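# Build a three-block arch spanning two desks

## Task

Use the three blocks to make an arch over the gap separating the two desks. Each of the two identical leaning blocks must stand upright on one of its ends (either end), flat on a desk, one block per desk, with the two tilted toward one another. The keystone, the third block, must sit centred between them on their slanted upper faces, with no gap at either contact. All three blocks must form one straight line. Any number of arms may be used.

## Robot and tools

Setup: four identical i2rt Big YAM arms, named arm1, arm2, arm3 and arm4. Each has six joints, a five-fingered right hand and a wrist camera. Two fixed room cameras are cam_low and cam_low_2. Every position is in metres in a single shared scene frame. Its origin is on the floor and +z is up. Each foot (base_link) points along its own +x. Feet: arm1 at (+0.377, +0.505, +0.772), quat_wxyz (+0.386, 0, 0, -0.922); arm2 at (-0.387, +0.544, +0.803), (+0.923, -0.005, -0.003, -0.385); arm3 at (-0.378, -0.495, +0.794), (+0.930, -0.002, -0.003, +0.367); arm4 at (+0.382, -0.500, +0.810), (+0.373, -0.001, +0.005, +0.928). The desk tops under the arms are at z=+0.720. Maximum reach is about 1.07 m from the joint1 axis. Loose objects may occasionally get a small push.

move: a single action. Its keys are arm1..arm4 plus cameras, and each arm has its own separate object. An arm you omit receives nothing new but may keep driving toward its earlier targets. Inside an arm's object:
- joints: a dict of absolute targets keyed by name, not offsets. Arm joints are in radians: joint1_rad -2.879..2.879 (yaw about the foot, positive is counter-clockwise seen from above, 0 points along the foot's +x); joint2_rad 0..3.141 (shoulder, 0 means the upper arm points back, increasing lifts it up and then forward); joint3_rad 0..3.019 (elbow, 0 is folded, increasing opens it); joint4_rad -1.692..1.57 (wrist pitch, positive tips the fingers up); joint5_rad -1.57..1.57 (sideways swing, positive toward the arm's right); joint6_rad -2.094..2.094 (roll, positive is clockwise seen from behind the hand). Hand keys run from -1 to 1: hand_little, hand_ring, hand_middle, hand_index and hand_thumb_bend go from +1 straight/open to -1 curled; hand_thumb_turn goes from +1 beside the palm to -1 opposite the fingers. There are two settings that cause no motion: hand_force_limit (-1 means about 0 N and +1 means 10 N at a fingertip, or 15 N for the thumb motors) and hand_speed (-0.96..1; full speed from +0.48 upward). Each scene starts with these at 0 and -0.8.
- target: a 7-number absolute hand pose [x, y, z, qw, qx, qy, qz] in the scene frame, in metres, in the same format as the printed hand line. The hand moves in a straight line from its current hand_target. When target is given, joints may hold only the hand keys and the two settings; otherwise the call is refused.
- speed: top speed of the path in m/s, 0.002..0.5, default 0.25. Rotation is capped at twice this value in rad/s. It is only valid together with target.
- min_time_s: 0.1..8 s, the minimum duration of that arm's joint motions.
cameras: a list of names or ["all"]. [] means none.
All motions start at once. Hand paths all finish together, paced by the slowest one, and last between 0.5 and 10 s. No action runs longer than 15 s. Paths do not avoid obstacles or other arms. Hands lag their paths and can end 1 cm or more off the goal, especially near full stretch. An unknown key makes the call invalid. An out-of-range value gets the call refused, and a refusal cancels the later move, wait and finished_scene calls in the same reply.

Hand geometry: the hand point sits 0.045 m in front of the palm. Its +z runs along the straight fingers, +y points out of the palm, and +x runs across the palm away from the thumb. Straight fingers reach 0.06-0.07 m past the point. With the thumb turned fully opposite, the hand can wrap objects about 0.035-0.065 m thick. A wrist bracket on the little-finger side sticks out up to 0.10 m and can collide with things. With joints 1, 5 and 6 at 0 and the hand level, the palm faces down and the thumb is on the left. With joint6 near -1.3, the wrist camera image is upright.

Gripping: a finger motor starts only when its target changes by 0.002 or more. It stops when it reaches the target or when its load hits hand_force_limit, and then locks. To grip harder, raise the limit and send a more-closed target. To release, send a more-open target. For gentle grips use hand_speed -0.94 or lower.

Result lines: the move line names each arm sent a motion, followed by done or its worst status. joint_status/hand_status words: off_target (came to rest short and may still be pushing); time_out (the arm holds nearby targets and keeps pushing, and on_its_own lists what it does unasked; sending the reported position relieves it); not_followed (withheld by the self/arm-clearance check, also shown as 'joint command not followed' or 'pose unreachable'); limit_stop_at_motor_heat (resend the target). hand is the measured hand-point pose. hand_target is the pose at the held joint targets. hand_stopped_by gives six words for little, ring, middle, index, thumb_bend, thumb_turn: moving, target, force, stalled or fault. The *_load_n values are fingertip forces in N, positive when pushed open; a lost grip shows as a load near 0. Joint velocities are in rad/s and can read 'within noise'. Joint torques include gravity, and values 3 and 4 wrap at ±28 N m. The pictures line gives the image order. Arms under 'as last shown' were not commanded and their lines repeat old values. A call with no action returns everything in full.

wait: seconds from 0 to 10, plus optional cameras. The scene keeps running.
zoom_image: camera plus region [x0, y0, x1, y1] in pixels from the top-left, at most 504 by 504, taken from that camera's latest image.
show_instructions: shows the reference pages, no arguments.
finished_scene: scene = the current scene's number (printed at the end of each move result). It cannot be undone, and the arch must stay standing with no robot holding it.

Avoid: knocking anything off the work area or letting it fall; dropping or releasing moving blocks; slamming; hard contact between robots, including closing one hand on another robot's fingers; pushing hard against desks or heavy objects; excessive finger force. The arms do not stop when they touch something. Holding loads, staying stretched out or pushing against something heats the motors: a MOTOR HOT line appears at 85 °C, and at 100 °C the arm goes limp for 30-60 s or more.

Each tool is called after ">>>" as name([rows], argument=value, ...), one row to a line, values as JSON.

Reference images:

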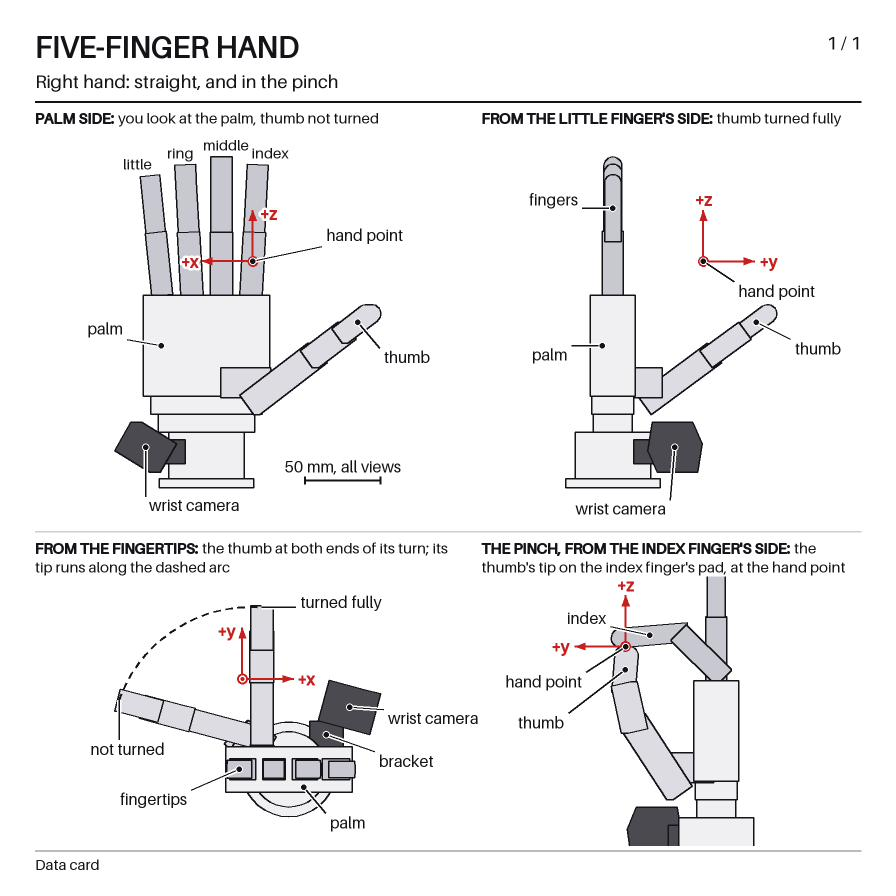

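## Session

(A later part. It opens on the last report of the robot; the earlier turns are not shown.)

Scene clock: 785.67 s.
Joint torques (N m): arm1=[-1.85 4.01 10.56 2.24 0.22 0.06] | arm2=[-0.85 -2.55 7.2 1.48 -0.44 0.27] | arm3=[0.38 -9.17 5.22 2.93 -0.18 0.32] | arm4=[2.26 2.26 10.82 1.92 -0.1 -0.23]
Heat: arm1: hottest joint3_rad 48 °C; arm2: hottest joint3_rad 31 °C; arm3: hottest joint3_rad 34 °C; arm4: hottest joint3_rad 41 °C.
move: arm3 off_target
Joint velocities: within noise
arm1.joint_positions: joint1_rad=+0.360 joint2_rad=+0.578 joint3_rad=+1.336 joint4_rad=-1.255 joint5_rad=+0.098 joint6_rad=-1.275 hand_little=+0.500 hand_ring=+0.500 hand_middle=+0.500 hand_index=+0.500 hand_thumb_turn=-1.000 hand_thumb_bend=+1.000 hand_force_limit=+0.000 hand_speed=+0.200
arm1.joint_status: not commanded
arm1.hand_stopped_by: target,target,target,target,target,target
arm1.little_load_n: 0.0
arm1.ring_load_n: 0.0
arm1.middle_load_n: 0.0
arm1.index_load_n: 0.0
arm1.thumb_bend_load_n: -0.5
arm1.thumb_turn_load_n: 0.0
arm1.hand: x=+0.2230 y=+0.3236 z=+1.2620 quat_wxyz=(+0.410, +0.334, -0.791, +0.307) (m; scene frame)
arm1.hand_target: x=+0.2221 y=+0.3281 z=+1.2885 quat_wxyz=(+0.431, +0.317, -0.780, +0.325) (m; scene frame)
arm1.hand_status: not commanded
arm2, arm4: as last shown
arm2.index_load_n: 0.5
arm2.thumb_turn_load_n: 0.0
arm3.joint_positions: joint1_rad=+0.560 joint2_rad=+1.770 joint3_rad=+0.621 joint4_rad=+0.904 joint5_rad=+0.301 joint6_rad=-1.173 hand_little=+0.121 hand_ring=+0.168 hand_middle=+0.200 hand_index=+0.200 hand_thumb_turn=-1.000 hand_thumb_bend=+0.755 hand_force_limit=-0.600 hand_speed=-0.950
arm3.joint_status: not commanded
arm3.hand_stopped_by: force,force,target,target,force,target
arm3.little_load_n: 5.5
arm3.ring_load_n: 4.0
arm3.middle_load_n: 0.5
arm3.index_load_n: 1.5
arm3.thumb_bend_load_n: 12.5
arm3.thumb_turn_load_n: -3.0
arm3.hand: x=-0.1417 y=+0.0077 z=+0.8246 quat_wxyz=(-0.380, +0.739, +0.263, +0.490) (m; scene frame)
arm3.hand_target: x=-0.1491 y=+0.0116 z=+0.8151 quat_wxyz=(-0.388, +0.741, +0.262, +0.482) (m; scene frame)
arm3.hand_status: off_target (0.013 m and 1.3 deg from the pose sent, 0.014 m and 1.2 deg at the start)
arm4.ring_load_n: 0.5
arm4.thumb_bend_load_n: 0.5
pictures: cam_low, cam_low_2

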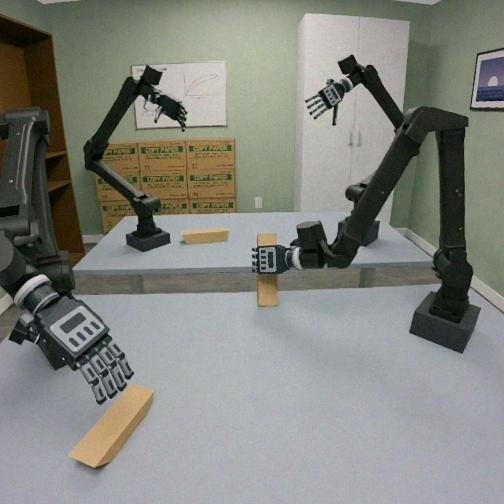

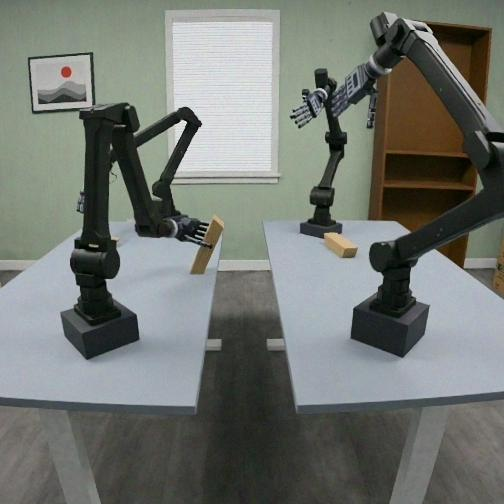

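>>> move(arm1={"joints": {"joint1_rad": -1.3}, "min_time_s": 2.5}, arm4={"joints": {"hand_speed": 0.2, "hand_thumb_turn": -1.0, "hand_little": 0.5, "hand_ring": 0.5, "hand_middle": 0.5, "hand_index": 0.5}}, cameras=["arm4_cam_wrist"])

>>> move(arm4={"target": [0.395, 0.256, 0.95, 0.3477, -0.6827, 0.5729, -0.2918], "speed": 0.25}, cameras=["arm4_cam_wrist", "cam_low_2"])

Scene clock: 812.33 s.
Joint torques (N m): arm1=[-1.44 4.13 10.62 2.25 0.15 0.06] | arm2=[-0.97 -2.43 7.23 1.43 -0.43 0.28] | arm3=[0.44 -9.17 5.22 2.97 -0.16 0.32] | arm4=[2.49 2.26 10.78 1.85 -0.03 -0.27]
Heat: arm1: hottest joint3_rad 48 °C; arm2: hottest joint3_rad 31 °C; arm3: hottest joint3_rad 32 °C; arm4: hottest joint3_rad 41 °C.
move: arm1 done; arm4 done
Joint velocities: within noise
arm1.joint_positions: joint1_rad=-1.291 joint2_rad=+0.578 joint3_rad=+1.336 joint4_rad=-1.255 joint5_rad=+0.099 joint6_rad=-1.275 hand_little=+0.500 hand_ring=+0.500 hand_middle=+0.500 hand_index=+0.500 hand_thumb_turn=-1.000 hand_thumb_bend=+1.000 hand_force_limit=+0.000 hand_speed=+0.200
arm1.joint_status: all done
arm1.hand_stopped_by: target,target,target,target,target,target
arm1.little_load_n: 0.5
arm1.ring_load_n: 0.0
arm1.middle_load_n: 0.0
arm1.index_load_n: 0.0
arm1.thumb_bend_load_n: 0.0
arm1.thumb_turn_load_n: 0.0
arm1.hand: x=+0.2097 y=+0.6724 z=+1.2624 quat_wxyz=(+0.504, -0.355, -0.782, -0.094) (m; scene frame)
arm1.hand_target: x=+0.2136 y=+0.6723 z=+1.2889 quat_wxyz=(+0.532, -0.357, -0.762, -0.096) (m; scene frame)
arm1.hand_status: not commanded
arm2, arm3: as last shown
arm2.index_load_n: 0.0
arm3.thumb_turn_load_n: -3.5
arm4.joint_positions: joint1_rad=-0.496 joint2_rad=+0.620 joint3_rad=+1.351 joint4_rad=-1.288 joint5_rad=-0.114 joint6_rad=-1.397 hand_little=+0.500 hand_ring=+0.500 hand_middle=+0.500 hand_index=+0.500 hand_thumb_turn=-1.000 hand_thumb_bend=+1.000 hand_force_limit=+0.000 hand_speed=+0.200
arm4.joint_status: all done
arm4.hand_stopped_by: target,target,target,target,target,target
arm4.little_load_n: 0.0
arm4.ring_load_n: 0.0
arm4.middle_load_n: 0.0
arm4.index_load_n: 0.0
arm4.thumb_bend_load_n: 0.0
arm4.thumb_turn_load_n: 0.0
arm4.hand: x=+0.3381 y=-0.2498 z=+1.2895 quat_wxyz=(-0.439, +0.555, +0.676, +0.204) (m; scene frame)
arm4.hand_target: x=+0.3376 y=-0.2535 z=+1.3032 quat_wxyz=(-0.445, +0.545, +0.679, +0.209) (m; scene frame)
arm4.hand_status: not commanded
pictures: arm4_cam_wrist

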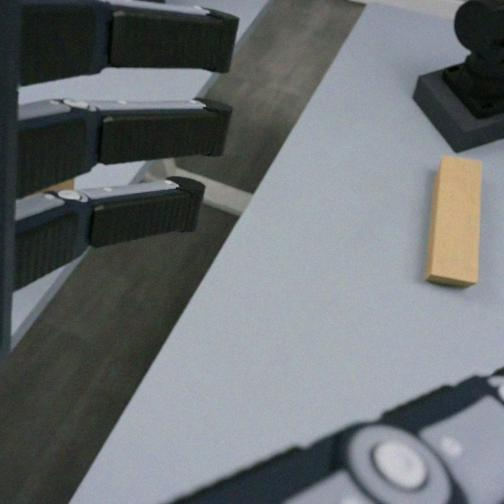

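Scene clock: 819.27 s.
Joint torques (N m): arm1=[-1.79 4.31 10.67 2.25 0.16 0.05] | arm2=[-1.08 -2.49 7.24 1.44 -0.45 0.26] | arm3=[0.44 -9.29 5.22 2.97 -0.17 0.33] | arm4=[0.91 -18.2 12.52 0.17 0.67 0.07]
Heat: arm1: hottest joint3_rad 48 °C; arm2: hottest joint3_rad 31 °C; arm3: hottest joint3_rad 32 °C; arm4: hottest joint3_rad 41 °C.
move: arm4 done
Joint velocities: within noise
arm1, arm2, arm3: as last shown
arm1.little_load_n: 0.0
arm1.hand_target: x=+0.2136 y=+0.6722 z=+1.2889 quat_wxyz=(+0.532, -0.357, -0.762, -0.096) (m; scene frame)
arm3.thumb_turn_load_n: -3.0
arm4.joint_positions: joint1_rad=-0.653 joint2_rad=+2.263 joint3_rad=+2.277 joint4_rad=-1.540 joint5_rad=+0.948 joint6_rad=+1.504 hand_little=+0.500 hand_ring=+0.500 hand_middle=+0.500 hand_index=+0.500 hand_thumb_turn=-1.000 hand_thumb_bend=+1.000 hand_force_limit=+0.000 hand_speed=+0.200
arm4.joint_status: not commanded
arm4.hand_stopped_by: target,target,target,target,target,target
arm4.little_load_n: 0.0
arm4.ring_load_n: 0.0
arm4.middle_load_n: 0.0
arm4.index_load_n: 0.0
arm4.thumb_bend_load_n: 0.0
arm4.thumb_turn_load_n: 0.0
arm4.hand: x=+0.3910 y=+0.2466 z=+0.9509 quat_wxyz=(-0.346, +0.690, -0.563, +0.295) (m; scene frame)
arm4.hand_target: x=+0.3950 y=+0.2555 z=+0.9499 quat_wxyz=(-0.348, +0.683, -0.573, +0.291) (m; scene frame)
arm4.hand_status: done (0.010 m and 1.4 deg from the pose sent, 0.612 m and 156.5 deg at the start)
pictures: arm4_cam_wrist, cam_low_2

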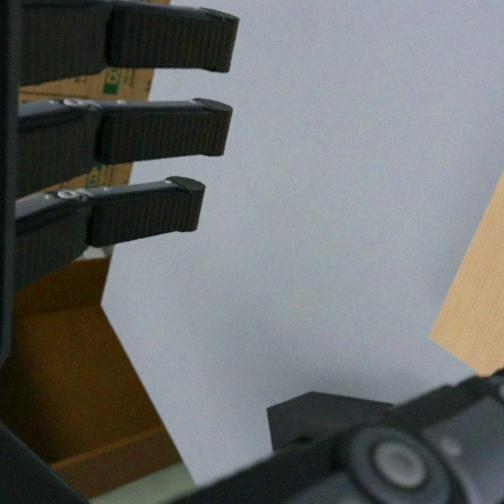

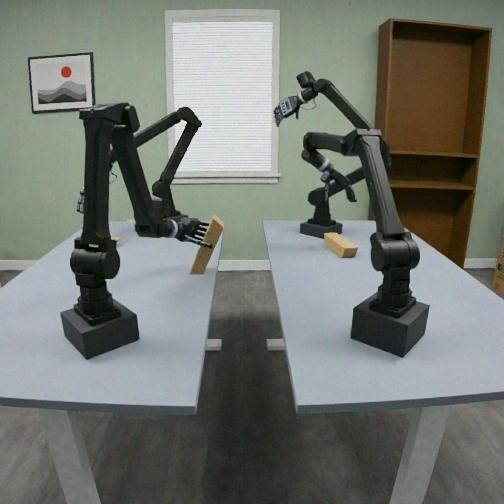

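>>> move(arm4={"target": [0.399, 0.239, 0.835, 0.3537, -0.6946, 0.5585, -0.2845], "speed": 0.12}, cameras=["arm4_cam_wrist", "cam_low_2"])

Scene clock: 837.47 s.
Joint torques (N m): arm1=[-1.67 4.37 10.66 2.36 0.17 0.08] | arm2=[-0.91 -2.43 7.25 1.52 -0.43 0.25] | arm3=[0.26 -9.35 5.2 3 -0.16 0.33] | arm4=[0.56 -19.6 7.71 1.39 0.67 -0.24]
Heat: arm1: hottest joint3_rad 48 °C; arm2: hottest joint3_rad 31 °C; arm3: hottest joint3_rad 31 °C; arm4: hottest joint3_rad 40 °C.
move: arm4 done
Joint velocities: within noise
arm1, arm2, arm3: as last shown
arm3.index_load_n: 1.0
arm4.joint_positions: joint1_rad=-0.654 joint2_rad=+2.261 joint3_rad=+1.965 joint4_rad=-1.173 joint5_rad=+0.944 joint6_rad=+1.457 hand_little=+0.500 hand_ring=+0.500 hand_middle=+0.500 hand_index=+0.500 hand_thumb_turn=-1.000 hand_thumb_bend=+1.000 hand_force_limit=+0.000 hand_speed=+0.200
arm4.joint_status: not commanded
arm4.hand_stopped_by: target,target,target,target,target,target
arm4.little_load_n: 0.0
arm4.ring_load_n: 0.0
arm4.middle_load_n: 0.0
arm4.index_load_n: 0.0
arm4.thumb_bend_load_n: 0.0
arm4.thumb_turn_load_n: 0.0
arm4.hand: x=+0.3911 y=+0.2388 z=+0.8351 quat_wxyz=(-0.355, +0.695, -0.557, +0.284) (m; scene frame)
arm4.hand_target: x=+0.3990 y=+0.2389 z=+0.8351 quat_wxyz=(-0.354, +0.694, -0.558, +0.285) (m; scene frame)
arm4.hand_status: done (0.008 m and 0.2 deg from the pose sent, 0.116 m and 1.7 deg at the start)
pictures: arm4_cam_wrist, cam_low_2

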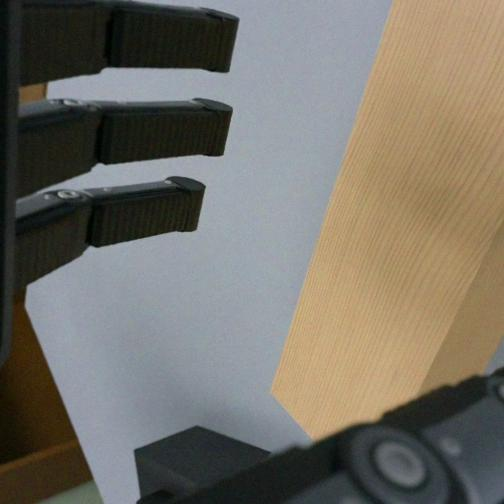

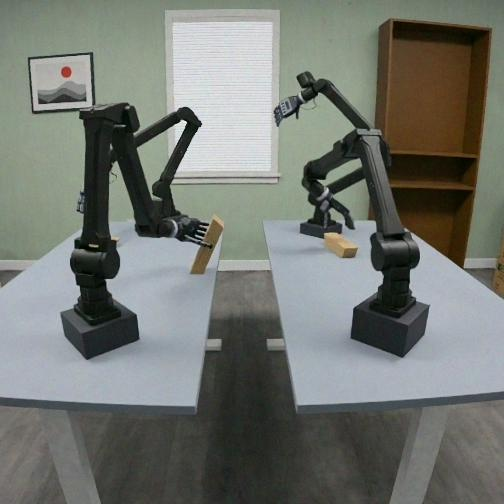

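>>> move(arm4={"target": [0.403, 0.238, 0.765, 0.361, -0.709, 0.5401, -0.2751], "speed": 0.1}, cameras=["arm4_cam_wrist", "cam_low_2"])

Scene clock: 854.03 s.
Joint torques (N m): arm1=[-1.44 4.13 10.61 2.25 0.16 0.06] | arm2=[-0.91 -2.26 7.21 1.37 -0.44 0.26] | arm3=[0.38 -9.29 5.19 2.95 -0.17 0.32] | arm4=[0.56 -17.85 7.68 1.77 0.63 -0.21]
Heat: arm1: hottest joint3_rad 48 °C; arm2: hottest joint3_rad 31 °C; arm3: hottest joint3_rad 31 °C; arm4: hottest joint3_rad 39 °C.
move: arm4 off_target
Joint velocities: within noise
arm1, arm2, arm3: as last shown
arm3.thumb_bend_load_n: 12.0
arm4.joint_positions: joint1_rad=-0.663 joint2_rad=+2.274 joint3_rad=+1.838 joint4_rad=-0.926 joint5_rad=+0.935 joint6_rad=+1.354 hand_little=+0.500 hand_ring=+0.500 hand_middle=+0.500 hand_index=+0.500 hand_thumb_turn=-1.000 hand_thumb_bend=+1.000 hand_force_limit=+0.000 hand_speed=+0.200
arm4.joint_status: not commanded
arm4.hand_stopped_by: target,target,target,target,target,target
arm4.little_load_n: 0.0
arm4.ring_load_n: 0.0
arm4.middle_load_n: 0.0
arm4.index_load_n: 0.0
arm4.thumb_bend_load_n: 0.0
arm4.thumb_turn_load_n: 0.0
arm4.hand: x=+0.3950 y=+0.2413 z=+0.7845 quat_wxyz=(-0.370, +0.705, -0.544, +0.266) (m; scene frame)
arm4.hand_target: x=+0.4027 y=+0.2376 z=+0.7655 quat_wxyz=(-0.361, +0.709, -0.540, +0.275) (m; scene frame)
arm4.hand_status: off_target (0.021 m and 1.5 deg from the pose sent, 0.071 m and 2.9 deg at the start)
pictures: arm4_cam_wrist, cam_low_2

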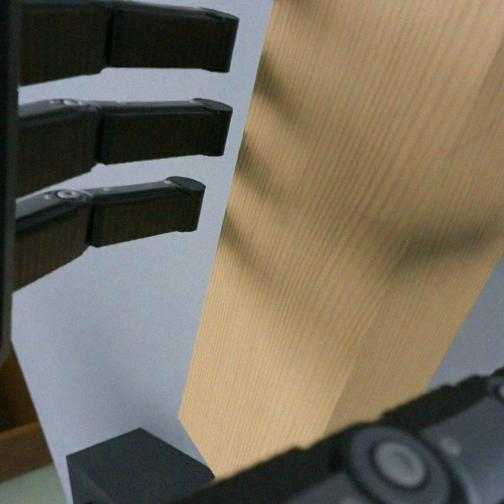

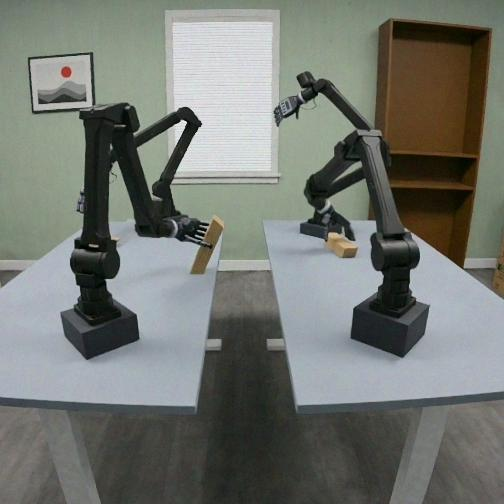

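>>> move(arm4={"target": [0.408, 0.236, 0.742, 0.361, -0.709, 0.5401, -0.2751], "speed": 0.08}, cameras=["arm4_cam_wrist", "cam_low_2"])

Scene clock: 870.17 s.
Joint torques (N m): arm1=[-1.49 4.19 10.62 2.28 0.16 0.04] | arm2=[-1.03 -2.55 7.23 1.43 -0.42 0.27] | arm3=[0.32 -9.23 5.23 2.95 -0.17 0.32] | arm4=[0.73 -18.08 7.51 1.69 0.66 -0.25]
Heat: arm1: hottest joint3_rad 48 °C; arm2: hottest joint3_rad 31 °C; arm3: hottest joint3_rad 30 °C; arm4: hottest joint3_rad 38 °C.
move: arm4 off_target
Joint velocities: within noise
arm1, arm2, arm3: as last shown
arm1.thumb_turn_load_n: 0.5
arm3.little_load_n: 6.0
arm3.index_load_n: 1.5
arm3.thumb_bend_load_n: 12.5
arm4.joint_positions: joint1_rad=-0.671 joint2_rad=+2.296 joint3_rad=+1.813 joint4_rad=-0.868 joint5_rad=+0.933 joint6_rad=+1.342 hand_little=+0.500 hand_ring=+0.500 hand_middle=+0.500 hand_index=+0.500 hand_thumb_turn=-1.000 hand_thumb_bend=+1.000 hand_force_limit=+0.000 hand_speed=+0.200
arm4.joint_status: not commanded
arm4.hand_stopped_by: target,target,target,target,target,target
arm4.little_load_n: 0.0
arm4.ring_load_n: 0.0
arm4.middle_load_n: 0.0
arm4.index_load_n: 0.0
arm4.thumb_bend_load_n: 0.0
arm4.thumb_turn_load_n: 0.0
arm4.hand: x=+0.4001 y=+0.2397 z=+0.7617 quat_wxyz=(-0.370, +0.705, -0.544, +0.266) (m; scene frame)
arm4.hand_target: x=+0.4078 y=+0.2355 z=+0.7424 quat_wxyz=(-0.361, +0.709, -0.540, +0.275) (m; scene frame)
arm4.hand_status: off_target (0.022 m and 1.5 deg from the pose sent, 0.045 m and 1.5 deg at the start)
pictures: arm4_cam_wrist, cam_low_2

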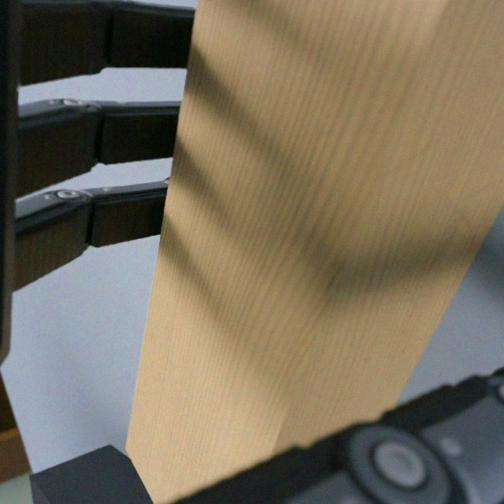

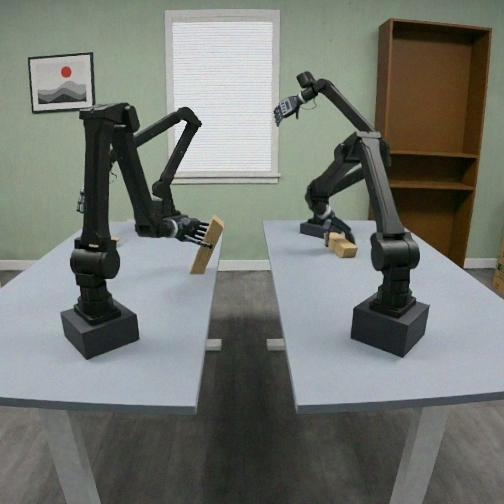

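>>> move(arm4={"joints": {"hand_speed": -0.85, "hand_force_limit": 0.0, "hand_little": 0.2, "hand_ring": 0.2, "hand_middle": 0.2, "hand_index": 0.2}}, cameras=["arm4_cam_wrist"])

>>> move(arm4={"joints": {"hand_speed": -0.94, "hand_force_limit": 0.3, "hand_thumb_bend": 0.3}}, cameras=["arm4_cam_wrist"])

Scene clock: 875.17 s.
Joint torques (N m): arm1=[-1.49 4.01 10.65 2.29 0.17 0.07] | arm2=[-1.14 -2.43 7.23 1.48 -0.44 0.28] | arm3=[0.26 -9.41 5.2 2.99 -0.17 0.33] | arm4=[1.44 -18.14 7.46 1.54 0.59 -0.22]
Heat: arm1: hottest joint3_rad 48 °C; arm2: hottest joint3_rad 31 °C; arm3: hottest joint3_rad 30 °C; arm4: hottest joint3_rad 38 °C.
move: arm4 done
Joint velocities: within noise
arm1, arm2, arm3: as last shown
arm1.thumb_turn_load_n: 0.0
arm2.thumb_bend_load_n: -0.5
arm4.joint_positions: joint1_rad=-0.680 joint2_rad=+2.296 joint3_rad=+1.813 joint4_rad=-0.863 joint5_rad=+0.934 joint6_rad=+1.341 hand_little=+0.200 hand_ring=+0.200 hand_middle=+0.200 hand_index=+0.200 hand_thumb_turn=-1.000 hand_thumb_bend=+1.000 hand_force_limit=+0.000 hand_speed=-0.850
arm4.joint_status: all done
arm4.hand_stopped_by: target,target,target,target,target,target
arm4.little_load_n: 0.0
arm4.ring_load_n: 0.0
arm4.middle_load_n: 0.0
arm4.index_load_n: 1.0
arm4.thumb_bend_load_n: 0.0
arm4.thumb_turn_load_n: 0.0
arm4.hand: x=+0.4066 y=+0.2406 z=+0.7619 quat_wxyz=(-0.370, +0.702, -0.547, +0.267) (m; scene frame)
arm4.hand_target: x=+0.4079 y=+0.2353 z=+0.7422 quat_wxyz=(-0.361, +0.709, -0.540, +0.275) (m; scene frame)
arm4.hand_status: not commanded
pictures: arm4_cam_wrist

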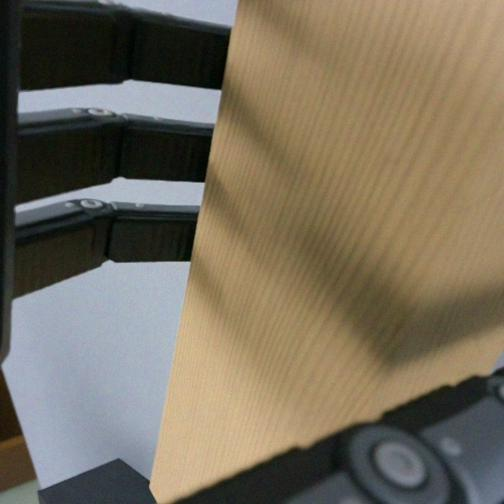

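Scene clock: 878.63 s.
Joint torques (N m): arm1=[-1.44 4.37 10.66 2.24 0.17 0.09] | arm2=[-1.03 -2.73 7.24 1.5 -0.44 0.26] | arm3=[0.44 -9.17 5.2 2.99 -0.17 0.33] | arm4=[1.85 -17.85 7.49 1.54 0.61 -0.2]
Heat: arm1: hottest joint3_rad 48 °C; arm2: hottest joint3_rad 31 °C; arm3: hottest joint3_rad 30 °C; arm4: hottest joint3_rad 38 °C.
move: arm4 off_target
Joint velocities: within noise
arm1, arm3: as last shown
arm2.joint_positions: joint1_rad=-1.972 joint2_rad=+1.058 joint3_rad=+0.581 joint4_rad=-0.354 joint5_rad=-0.630 joint6_rad=-0.598 hand_little=+0.500 hand_ring=+0.500 hand_middle=+0.500 hand_index=+0.500 hand_thumb_turn=-1.000 hand_thumb_bend=+1.000 hand_force_limit=+0.000 hand_speed=+0.200
arm2.joint_status: not commanded
arm2.hand_stopped_by: target,target,target,target,target,target
arm2.little_load_n: 0.0
arm2.ring_load_n: 0.0
arm2.middle_load_n: 0.0
arm2.index_load_n: 0.0
arm2.thumb_bend_load_n: 0.0
arm2.thumb_turn_load_n: 0.0
arm2.hand: x=-0.6667 y=+0.3180 z=+0.9046 quat_wxyz=(+0.086, -0.152, -0.878, +0.446) (m; scene frame)
arm2.hand_target: x=-0.6670 y=+0.3211 z=+0.9001 quat_wxyz=(+0.084, -0.164, -0.876, +0.446) (m; scene frame)
arm2.hand_status: not commanded
arm3.thumb_bend_load_n: 12.0
arm4.joint_positions: joint1_rad=-0.680 joint2_rad=+2.296 joint3_rad=+1.813 joint4_rad=-0.863 joint5_rad=+0.934 joint6_rad=+1.341 hand_little=+0.200 hand_ring=+0.200 hand_middle=+0.200 hand_index=+0.201 hand_thumb_turn=-1.000 hand_thumb_bend=+0.740 hand_force_limit=+0.300 hand_speed=-0.940
arm4.joint_status: hand_thumb_bend off_target (ended at +0.740, target +0.300); the others done
arm4.hand_stopped_by: target,target,target,target,force,target
arm4.little_load_n: 0.0
arm4.ring_load_n: 0.0
arm4.middle_load_n: 3.0
arm4.index_load_n: 5.5
arm4.thumb_bend_load_n: 9.5
arm4.thumb_turn_load_n: -0.5
arm4.hand: x=+0.4066 y=+0.2406 z=+0.7619 quat_wxyz=(-0.370, +0.702, -0.547, +0.267) (m; scene frame)
arm4.hand_target: x=+0.4080 y=+0.2353 z=+0.7422 quat_wxyz=(-0.361, +0.709, -0.540, +0.275) (m; scene frame)
arm4.hand_status: not commanded
pictures: arm4_cam_wrist

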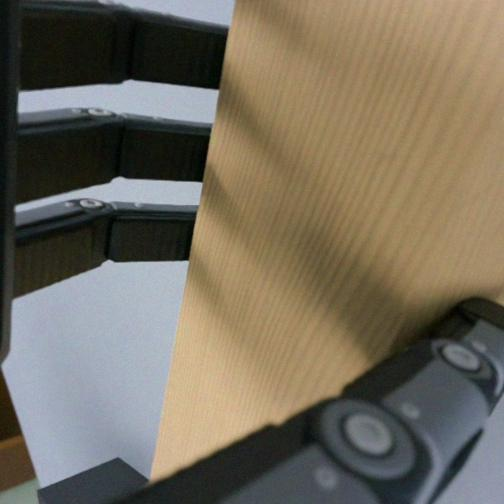

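>>> move(arm4={"joints": {"hand_speed": -0.95, "hand_force_limit": -0.5, "hand_ring": 0.05, "hand_little": 0.05}}, cameras=[])

>>> move(arm4={"target": [0.408, 0.236, 0.86, 0.361, -0.709, 0.5401, -0.2751], "speed": 0.1}, cameras=["arm4_cam_wrist", "cam_low_2"])

Scene clock: 885.90 s.
Joint torques (N m): arm1=[-1.49 4.19 10.67 2.22 0.16 0.06] | arm2=[-1.03 -2.37 7.24 1.4 -0.42 0.26] | arm3=[0.32 -9.35 5.22 2.96 -0.16 0.33] | arm4=[1.08 -17.73 7.61 1.55 0.63 -0.19]
Heat: arm1: hottest joint3_rad 48 °C; arm2: hottest joint3_rad 31 °C; arm3: hottest joint3_rad 30 °C; arm4: hottest joint3_rad 37 °C.
move: arm4 off_target
Joint velocities: within noise
arm1, arm2: as last shown
arm1.thumb_bend_load_n: -0.5
arm3.joint_positions: joint1_rad=+0.560 joint2_rad=+1.770 joint3_rad=+0.621 joint4_rad=+0.904 joint5_rad=+0.301 joint6_rad=-1.173 hand_little=+0.121 hand_ring=+0.168 hand_middle=+0.200 hand_index=+0.200 hand_thumb_turn=-1.000 hand_thumb_bend=+0.755 hand_force_limit=-0.600 hand_speed=-0.950
arm3.joint_status: not commanded
arm3.hand_stopped_by: force,force,target,target,force,target
arm3.little_load_n: 6.0
arm3.ring_load_n: 4.0
arm3.middle_load_n: 0.5
arm3.index_load_n: 1.5
arm3.thumb_bend_load_n: 12.5
arm3.thumb_turn_load_n: -3.0
arm3.hand: x=-0.1417 y=+0.0077 z=+0.8246 quat_wxyz=(-0.380, +0.739, +0.263, +0.490) (m; scene frame)
arm3.hand_target: x=-0.1491 y=+0.0116 z=+0.8151 quat_wxyz=(-0.388, +0.741, +0.262, +0.482) (m; scene frame)
arm3.hand_status: not commanded
arm4.joint_positions: joint1_rad=-0.680 joint2_rad=+2.296 joint3_rad=+1.813 joint4_rad=-0.863 joint5_rad=+0.934 joint6_rad=+1.341 hand_little=+0.135 hand_ring=+0.174 hand_middle=+0.200 hand_index=+0.201 hand_thumb_turn=-1.000 hand_thumb_bend=+0.741 hand_force_limit=-0.500 hand_speed=-0.950
arm4.joint_status: hand_little off_target (ended at +0.135, target +0.050); hand_ring off_target (ended at +0.174, target +0.050); the others done
arm4.hand_stopped_by: force,force,target,target,force,target
arm4.little_load_n: 2.5
arm4.ring_load_n: 2.0
arm4.middle_load_n: 1.5
arm4.index_load_n: 4.5
arm4.thumb_bend_load_n: 11.0
arm4.thumb_turn_load_n: 1.0
arm4.hand: x=+0.4066 y=+0.2406 z=+0.7619 quat_wxyz=(-0.370, +0.702, -0.547, +0.267) (m; scene frame)
arm4.hand_target: x=+0.4079 y=+0.2354 z=+0.7422 quat_wxyz=(-0.361, +0.709, -0.540, +0.275) (m; scene frame)
arm4.hand_status: not commanded
pictures: none
No camera images: "cameras" was empty.

Scene clock: 887.90 s.
Joint torques (N m): arm1=[-1.61 4.19 10.59 2.25 0.18 0.05] | arm2=[-0.97 -2.67 7.21 1.43 -0.43 0.27] | arm3=[0.38 -9.17 5.23 2.97 -0.17 0.32] | arm4=[1.73 -21.48 13.3 0.42 1.07 -0.18]
Heat: arm1: hottest joint3_rad 48 °C; arm2: hottest joint3_rad 31 °C; arm3: hottest joint3_rad 30 °C; arm4: hottest joint3_rad 37 °C.
move: arm4 off_target
Joint velocities: within noise
arm1.joint_positions: joint1_rad=-1.291 joint2_rad=+0.578 joint3_rad=+1.336 joint4_rad=-1.255 joint5_rad=+0.099 joint6_rad=-1.275 hand_little=+0.500 hand_ring=+0.500 hand_middle=+0.500 hand_index=+0.500 hand_thumb_turn=-1.000 hand_thumb_bend=+1.000 hand_force_limit=+0.000 hand_speed=+0.200
arm1.joint_status: not commanded
arm1.hand_stopped_by: target,target,target,target,target,target
arm1.little_load_n: 0.0
arm1.ring_load_n: 0.0
arm1.middle_load_n: 0.0
arm1.index_load_n: 0.0
arm1.thumb_bend_load_n: 0.0
arm1.thumb_turn_load_n: 0.0
arm1.hand: x=+0.2097 y=+0.6724 z=+1.2624 quat_wxyz=(+0.504, -0.355, -0.782, -0.094) (m; scene frame)
arm1.hand_target: x=+0.2136 y=+0.6722 z=+1.2889 quat_wxyz=(+0.532, -0.357, -0.762, -0.096) (m; scene frame)
arm1.hand_status: not commanded
arm2, arm3: as last shown
arm3.middle_load_n: 1.0
arm3.index_load_n: 1.0
arm3.thumb_bend_load_n: 12.0
arm4.joint_positions: joint1_rad=-0.680 joint2_rad=+2.213 joint3_rad=+1.824 joint4_rad=-1.061 joint5_rad=+0.923 joint6_rad=+1.337 hand_little=+0.135 hand_ring=+0.174 hand_middle=+0.200 hand_index=+0.201 hand_thumb_turn=-1.000 hand_thumb_bend=+0.741 hand_force_limit=-0.500 hand_speed=-0.950
arm4.joint_status: not commanded
arm4.hand_stopped_by: force,force,target,target,force,target
arm4.little_load_n: 2.5
arm4.ring_load_n: 1.5
arm4.middle_load_n: 1.5
arm4.index_load_n: 4.5
arm4.thumb_bend_load_n: 11.0
arm4.thumb_turn_load_n: 2.5
arm4.hand: x=+0.4086 y=+0.2107 z=+0.8116 quat_wxyz=(-0.333, +0.721, -0.530, +0.296) (m; scene frame)
arm4.hand_target: x=+0.4083 y=+0.2332 z=+0.8603 quat_wxyz=(-0.361, +0.709, -0.540, +0.275) (m; scene frame)
arm4.hand_status: off_target (0.055 m and 4.4 deg from the pose sent, 0.098 m and 1.8 deg at the start)
pictures: arm4_cam_wrist, cam_low_2

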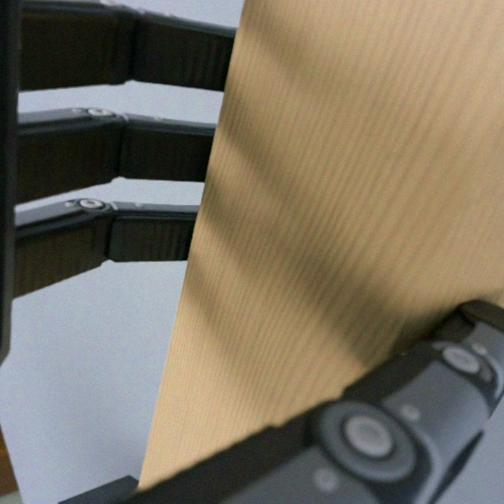

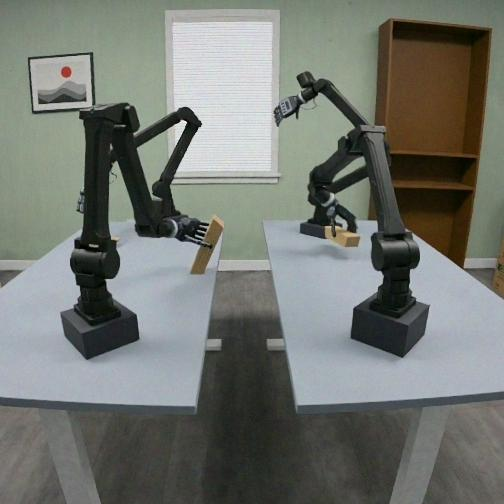

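>>> move(arm4={"target": [0.36, 0.06, 1.0, 0.361, -0.709, 0.5401, -0.2751], "speed": 0.15}, cameras=["cam_low_2"])

>>> move(arm4={"target": [0.22, -0.03, 1.08, 0.3811, -0.7352, 0.2499, 0.5021], "speed": 0.2}, cameras=["arm4_cam_wrist", "cam_low_2", "cam_low"])

Scene clock: 918.73 s.
Joint torques (N m): arm1=[-1.44 4.25 10.66 2.3 0.16 0.06] | arm2=[-1.08 -2.37 7.17 1.43 -0.43 0.27] | arm3=[0.38 -9.35 5.2 2.93 -0.16 0.33] | arm4=[2.49 -15.03 9.01 0.09 1.2 0.09]
Heat: arm1: hottest joint3_rad 48 °C; arm2: hottest joint3_rad 31 °C; arm3: hottest joint3_rad 30 °C; arm4: hottest joint3_rad 39 °C.
move: arm4 off_target
Joint velocities: within noise
arm1, arm2, arm3: as last shown
arm3.middle_load_n: 0.5
arm3.index_load_n: 1.5
arm3.thumb_bend_load_n: 12.5
arm4.joint_positions: joint1_rad=-0.553 joint2_rad=+1.714 joint3_rad=+1.506 joint4_rad=-1.364 joint5_rad=+0.934 joint6_rad=+1.539 hand_little=+0.135 hand_ring=+0.174 hand_middle=+0.200 hand_index=+0.201 hand_thumb_turn=-1.000 hand_thumb_bend=+0.741 hand_force_limit=-0.500 hand_speed=-0.950
arm4.joint_status: not commanded
arm4.hand_stopped_by: force,force,target,target,force,target
arm4.little_load_n: 2.5
arm4.ring_load_n: 2.0
arm4.middle_load_n: 1.0
arm4.index_load_n: 5.0
arm4.thumb_bend_load_n: 10.5
arm4.thumb_turn_load_n: 2.5
arm4.hand: x=+0.3628 y=+0.0601 z=+0.9831 quat_wxyz=(-0.348, +0.716, -0.535, +0.283) (m; scene frame)
arm4.hand_target: x=+0.3601 y=+0.0600 z=+0.9998 quat_wxyz=(-0.361, +0.709, -0.540, +0.275) (m; scene frame)
arm4.hand_status: off_target (0.017 m and 2.1 deg from the pose sent, 0.246 m and 4.4 deg at the start)
pictures: cam_low_2

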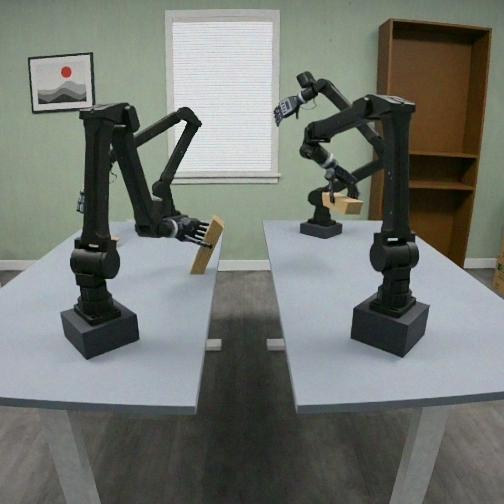

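Scene clock: 923.90 s.
Joint torques (N m): arm1=[-1.67 4.07 10.63 2.24 0.17 0.06] | arm2=[-0.91 -2.49 7.21 1.44 -0.42 0.28] | arm3=[0.26 -9.35 5.23 2.99 -0.15 0.32] | arm4=[0.56 -6.48 9.68 4.44 -0.37 0.41]
Heat: arm1: hottest joint3_rad 49 °C; arm2: hottest joint3_rad 31 °C; arm3: hottest joint3_rad 30 °C; arm4: hottest joint3_rad 39 °C.
move: arm4 off_target
Joint velocities: within noise
arm1, arm2, arm3: as last shown
arm1.thumb_turn_load_n: 0.5
arm3.index_load_n: 1.0
arm4.joint_positions: joint1_rad=-0.794 joint2_rad=+1.180 joint3_rad=+0.661 joint4_rad=+0.221 joint5_rad=-0.573 joint6_rad=+1.062 hand_little=+0.135 hand_ring=+0.174 hand_middle=+0.200 hand_index=+0.201 hand_thumb_turn=-1.000 hand_thumb_bend=+0.741 hand_force_limit=-0.500 hand_speed=-0.950
arm4.joint_status: not commanded
arm4.hand_stopped_by: force,force,target,target,force,target
arm4.little_load_n: 3.0
arm4.ring_load_n: 2.0
arm4.middle_load_n: 1.5
arm4.index_load_n: 4.5
arm4.thumb_bend_load_n: 11.0
arm4.thumb_turn_load_n: 1.0
arm4.hand: x=+0.2158 y=-0.0363 z=+1.0617 quat_wxyz=(-0.370, +0.753, -0.244, -0.487) (m; scene frame)
arm4.hand_target: x=+0.2201 y=-0.0306 z=+1.0799 quat_wxyz=(-0.381, +0.736, -0.249, -0.501) (m; scene frame)
arm4.hand_status: off_target (0.020 m and 3.1 deg from the pose sent, 0.195 m and 98.9 deg at the start)
pictures: arm4_cam_wrist, cam_low, cam_low_2

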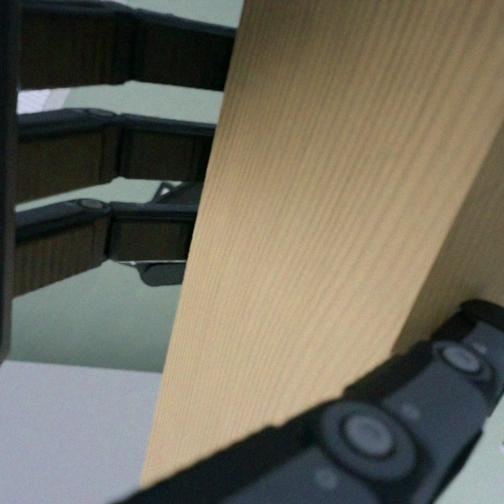

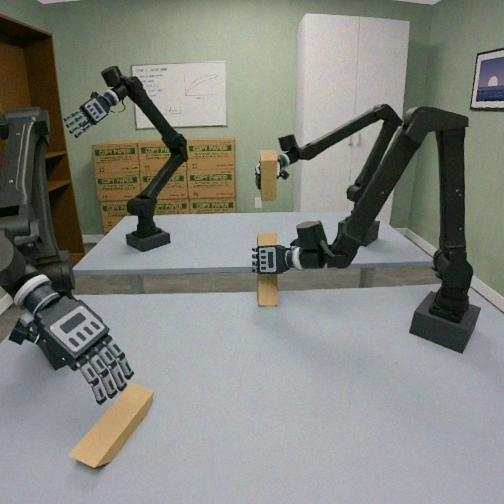

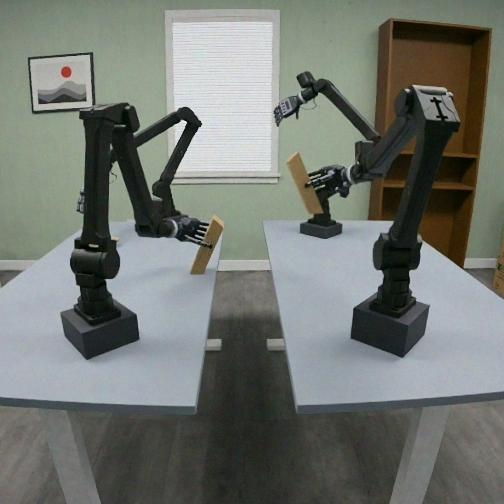

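>>> move(arm4={"target": [0.141, 0.014, 0.93, 0.3921, -0.717, 0.2557, 0.5176], "speed": 0.15}, cameras=["arm4_cam_wrist", "cam_low_2", "cam_low"])

>>> zoom_image(camera="cam_low_2", region=[170, 170, 330, 290])

>>> zoom_image(camera="cam_low", region=[220, 180, 320, 320])

Scene clock: 937.80 s.
Joint torques (N m): arm1=[-1.55 4.13 10.62 2.26 0.18 0.06] | arm2=[-1.2 -2.61 7.19 1.48 -0.44 0.28] | arm3=[0.38 -9.23 5.23 2.93 -0.16 0.33] | arm4=[2.37 -10.52 7.77 4.79 -0.1 0.41]
Heat: arm1: hottest joint3_rad 49 °C; arm2: hottest joint3_rad 31 °C; arm3: hottest joint3_rad 30 °C; arm4: hottest joint3_rad 40 °C.
move: arm4 off_target
Joint velocities: within noise
arm1, arm2, arm3: as last shown
arm3.index_load_n: 1.5
arm4.joint_positions: joint1_rad=-0.612 joint2_rad=+1.732 joint3_rad=+0.599 joint4_rad=+0.883 joint5_rad=-0.373 joint6_rad=+1.153 hand_little=+0.135 hand_ring=+0.174 hand_middle=+0.200 hand_index=+0.201 hand_thumb_turn=-1.000 hand_thumb_bend=+0.741 hand_force_limit=-0.500 hand_speed=-0.950
arm4.joint_status: not commanded
arm4.hand_stopped_by: force,force,target,target,force,target
arm4.little_load_n: 3.5
arm4.ring_load_n: 2.5
arm4.middle_load_n: 1.0
arm4.index_load_n: 4.5
arm4.thumb_bend_load_n: 11.0
arm4.thumb_turn_load_n: 1.0
arm4.hand: x=+0.1487 y=+0.0012 z=+0.8999 quat_wxyz=(-0.377, +0.742, -0.260, -0.490) (m; scene frame)
arm4.hand_target: x=+0.1414 y=+0.0125 z=+0.9299 quat_wxyz=(-0.391, +0.717, -0.255, -0.517) (m; scene frame)
arm4.hand_status: off_target (0.034 m and 4.7 deg from the pose sent, 0.160 m and 6.1 deg at the start)
pictures: arm4_cam_wrist, cam_low, cam_low_2

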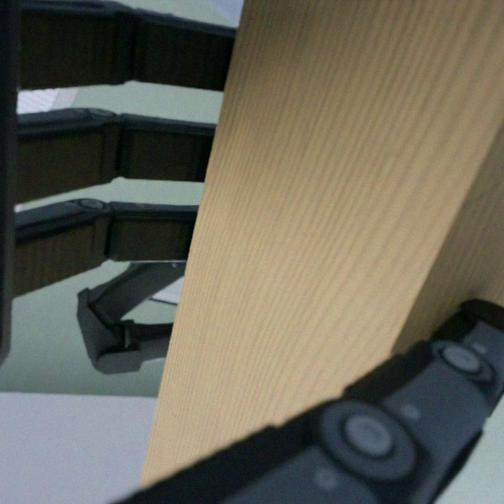

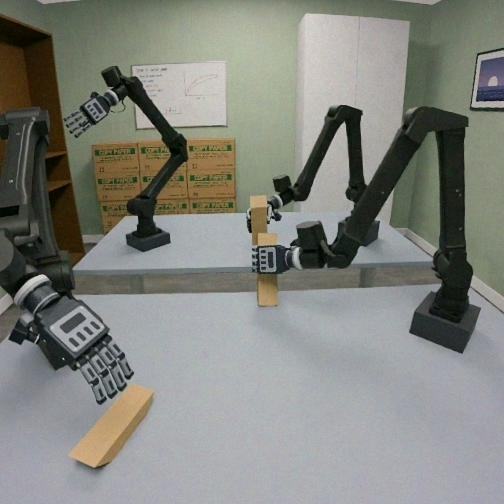

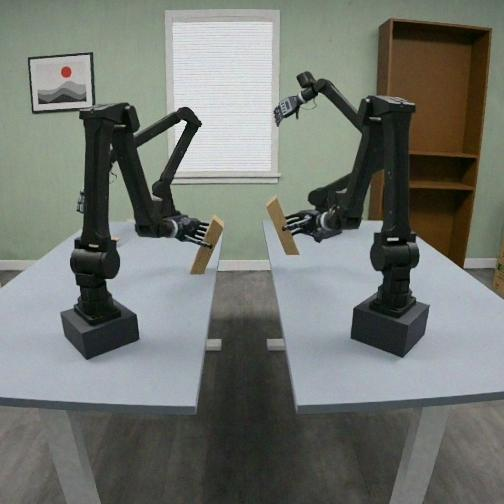

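Scaled by 3.150 from the camera's 504x504 image, which has a finer 720x720 frame.

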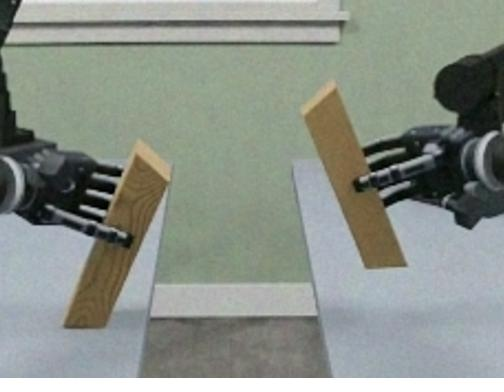

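Scaled by 3.600 from the camera's 504x504 image, which has a finer 720x720 frame.

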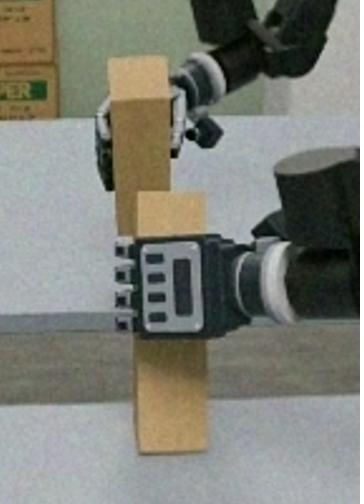

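>>> move(arm4={"target": [0.109, 0.007, 0.90, 0.3967, -0.711, 0.2448, 0.5279], "speed": 0.08}, cameras=["cam_low_2", "cam_low"])

>>> zoom_image(camera="cam_low_2", region=[170, 170, 330, 290])

Scene clock: 984.33 s.
Joint torques (N m): arm1=[-1.49 3.96 10.59 2.28 0.19 0.06] | arm2=[-0.97 -2.2 7.21 1.46 -0.43 0.29] | arm3=[0.26 -9.29 5.22 2.99 -0.16 0.33] | arm4=[2.49 -11.11 7.08 4.85 -0.06 0.39]
Heat: arm1: hottest joint3_rad 49 °C; arm2: hottest joint3_rad 31 °C; arm3: hottest joint3_rad 29 °C; arm4: hottest joint3_rad 38 °C.
move: arm4 off_target
Joint velocities: within noise
arm1, arm2, arm3: as last shown
arm2.thumb_bend_load_n: -0.5
arm3.little_load_n: 5.5
arm4.joint_positions: joint1_rad=-0.536 joint2_rad=+1.854 joint3_rad=+0.599 joint4_rad=+1.039 joint5_rad=-0.315 joint6_rad=+1.166 hand_little=+0.135 hand_ring=+0.174 hand_middle=+0.200 hand_index=+0.201 hand_thumb_turn=-1.000 hand_thumb_bend=+0.741 hand_force_limit=-0.500 hand_speed=-0.950
arm4.joint_status: not commanded
arm4.hand_stopped_by: force,force,target,target,force,target
arm4.little_load_n: 3.0
arm4.ring_load_n: 2.0
arm4.middle_load_n: 1.0
arm4.index_load_n: 4.5
arm4.thumb_bend_load_n: 11.0
arm4.thumb_turn_load_n: 1.0
arm4.hand: x=+0.1180 y=-0.0070 z=+0.8712 quat_wxyz=(-0.382, +0.737, -0.248, -0.499) (m; scene frame)
arm4.hand_target: x=+0.1095 y=+0.0054 z=+0.9001 quat_wxyz=(-0.395, +0.711, -0.244, -0.527) (m; scene frame)
arm4.hand_status: off_target (0.033 m and 4.8 deg from the pose sent, 0.040 m and 6.3 deg at the start)
pictures: cam_low, cam_low_2

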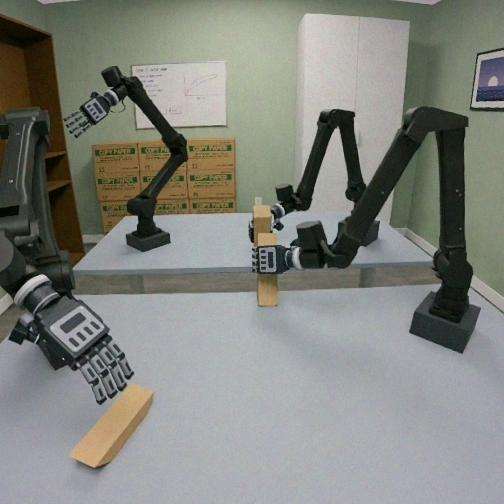

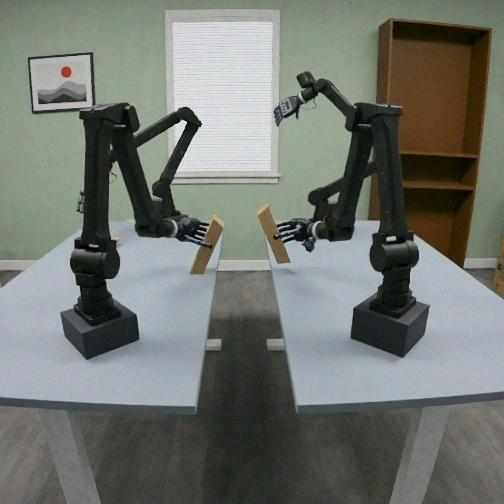

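Scaled by 3.150 from the camera's 504x504 image, which has a finer 720x720 frame.

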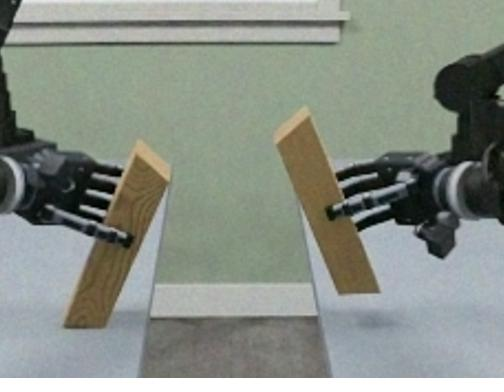

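>>> move(arm4={"target": [0.109, 0.009, 0.867, 0.3967, -0.711, 0.2448, 0.5279], "speed": 0.06}, cameras=["cam_low_2", "cam_low"])

>>> zoom_image(camera="cam_low_2", region=[170, 170, 330, 290])

Scene clock: 990.07 s.
Joint torques (N m): arm1=[-1.49 3.96 10.63 2.25 0.15 0.08] | arm2=[-0.97 -2.55 7.27 1.5 -0.44 0.27] | arm3=[0.32 -9.29 5.23 2.95 -0.16 0.32] | arm4=[2.2 -11.16 6.71 4.81 -0.12 0.4]
Heat: arm1: hottest joint3_rad 49 °C; arm2: hottest joint3_rad 31 °C; arm3: hottest joint3_rad 29 °C; arm4: hottest joint3_rad 38 °C.
move: arm4 off_target
Joint velocities: within noise
arm1, arm2, arm3: as last shown
arm1.thumb_turn_load_n: 0.0
arm2.thumb_bend_load_n: 0.0
arm3.little_load_n: 6.0
arm3.thumb_bend_load_n: 12.0
arm4.joint_positions: joint1_rad=-0.536 joint2_rad=+1.967 joint3_rad=+0.608 joint4_rad=+1.138 joint5_rad=-0.315 joint6_rad=+1.166 hand_little=+0.135 hand_ring=+0.174 hand_middle=+0.200 hand_index=+0.201 hand_thumb_turn=-1.000 hand_thumb_bend=+0.741 hand_force_limit=-0.500 hand_speed=-0.950
arm4.joint_status: not commanded
arm4.hand_stopped_by: force,force,target,target,force,target
arm4.little_load_n: 3.0
arm4.ring_load_n: 2.0
arm4.middle_load_n: 1.0
arm4.index_load_n: 4.5
arm4.thumb_bend_load_n: 10.5
arm4.thumb_turn_load_n: 1.0
arm4.hand: x=+0.1181 y=-0.0079 z=+0.8384 quat_wxyz=(-0.381, +0.738, -0.249, -0.498) (m; scene frame)
arm4.hand_target: x=+0.1096 y=+0.0073 z=+0.8671 quat_wxyz=(-0.395, +0.711, -0.244, -0.527) (m; scene frame)
arm4.hand_status: off_target (0.034 m and 5.0 deg from the pose sent, 0.019 m and 4.8 deg at the start)
pictures: cam_low, cam_low_2

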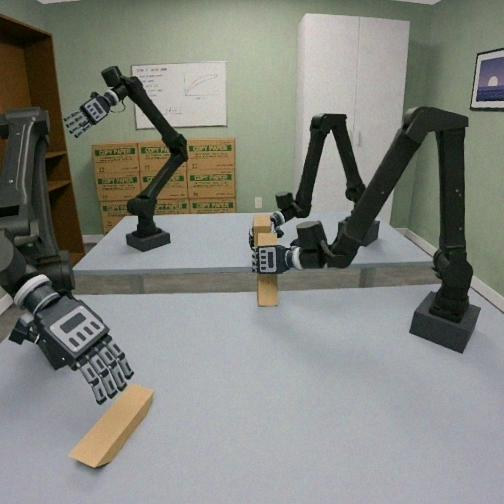

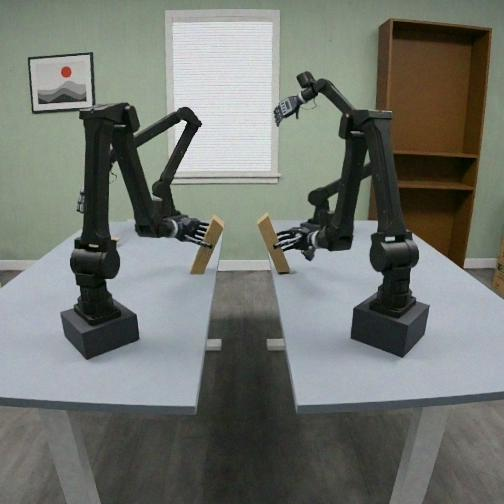

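Scaled by 3.150 from the camera's 504x504 image, which has a finer 720x720 frame.

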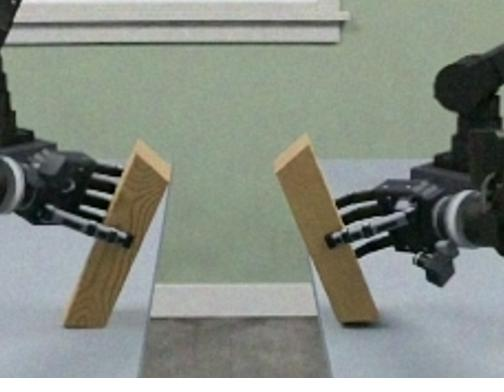

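>>> zoom_image(camera="cam_low", region=[230, 190, 310, 320])

Scaled by 3.877 from the camera's 504x504 image, which has a finer 720x720 frame.

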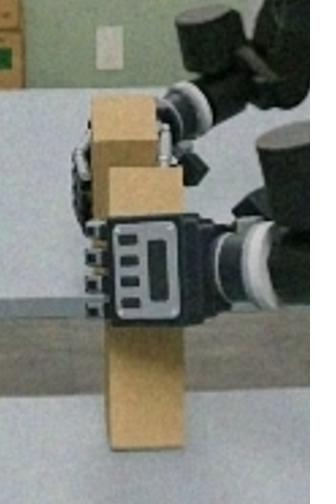

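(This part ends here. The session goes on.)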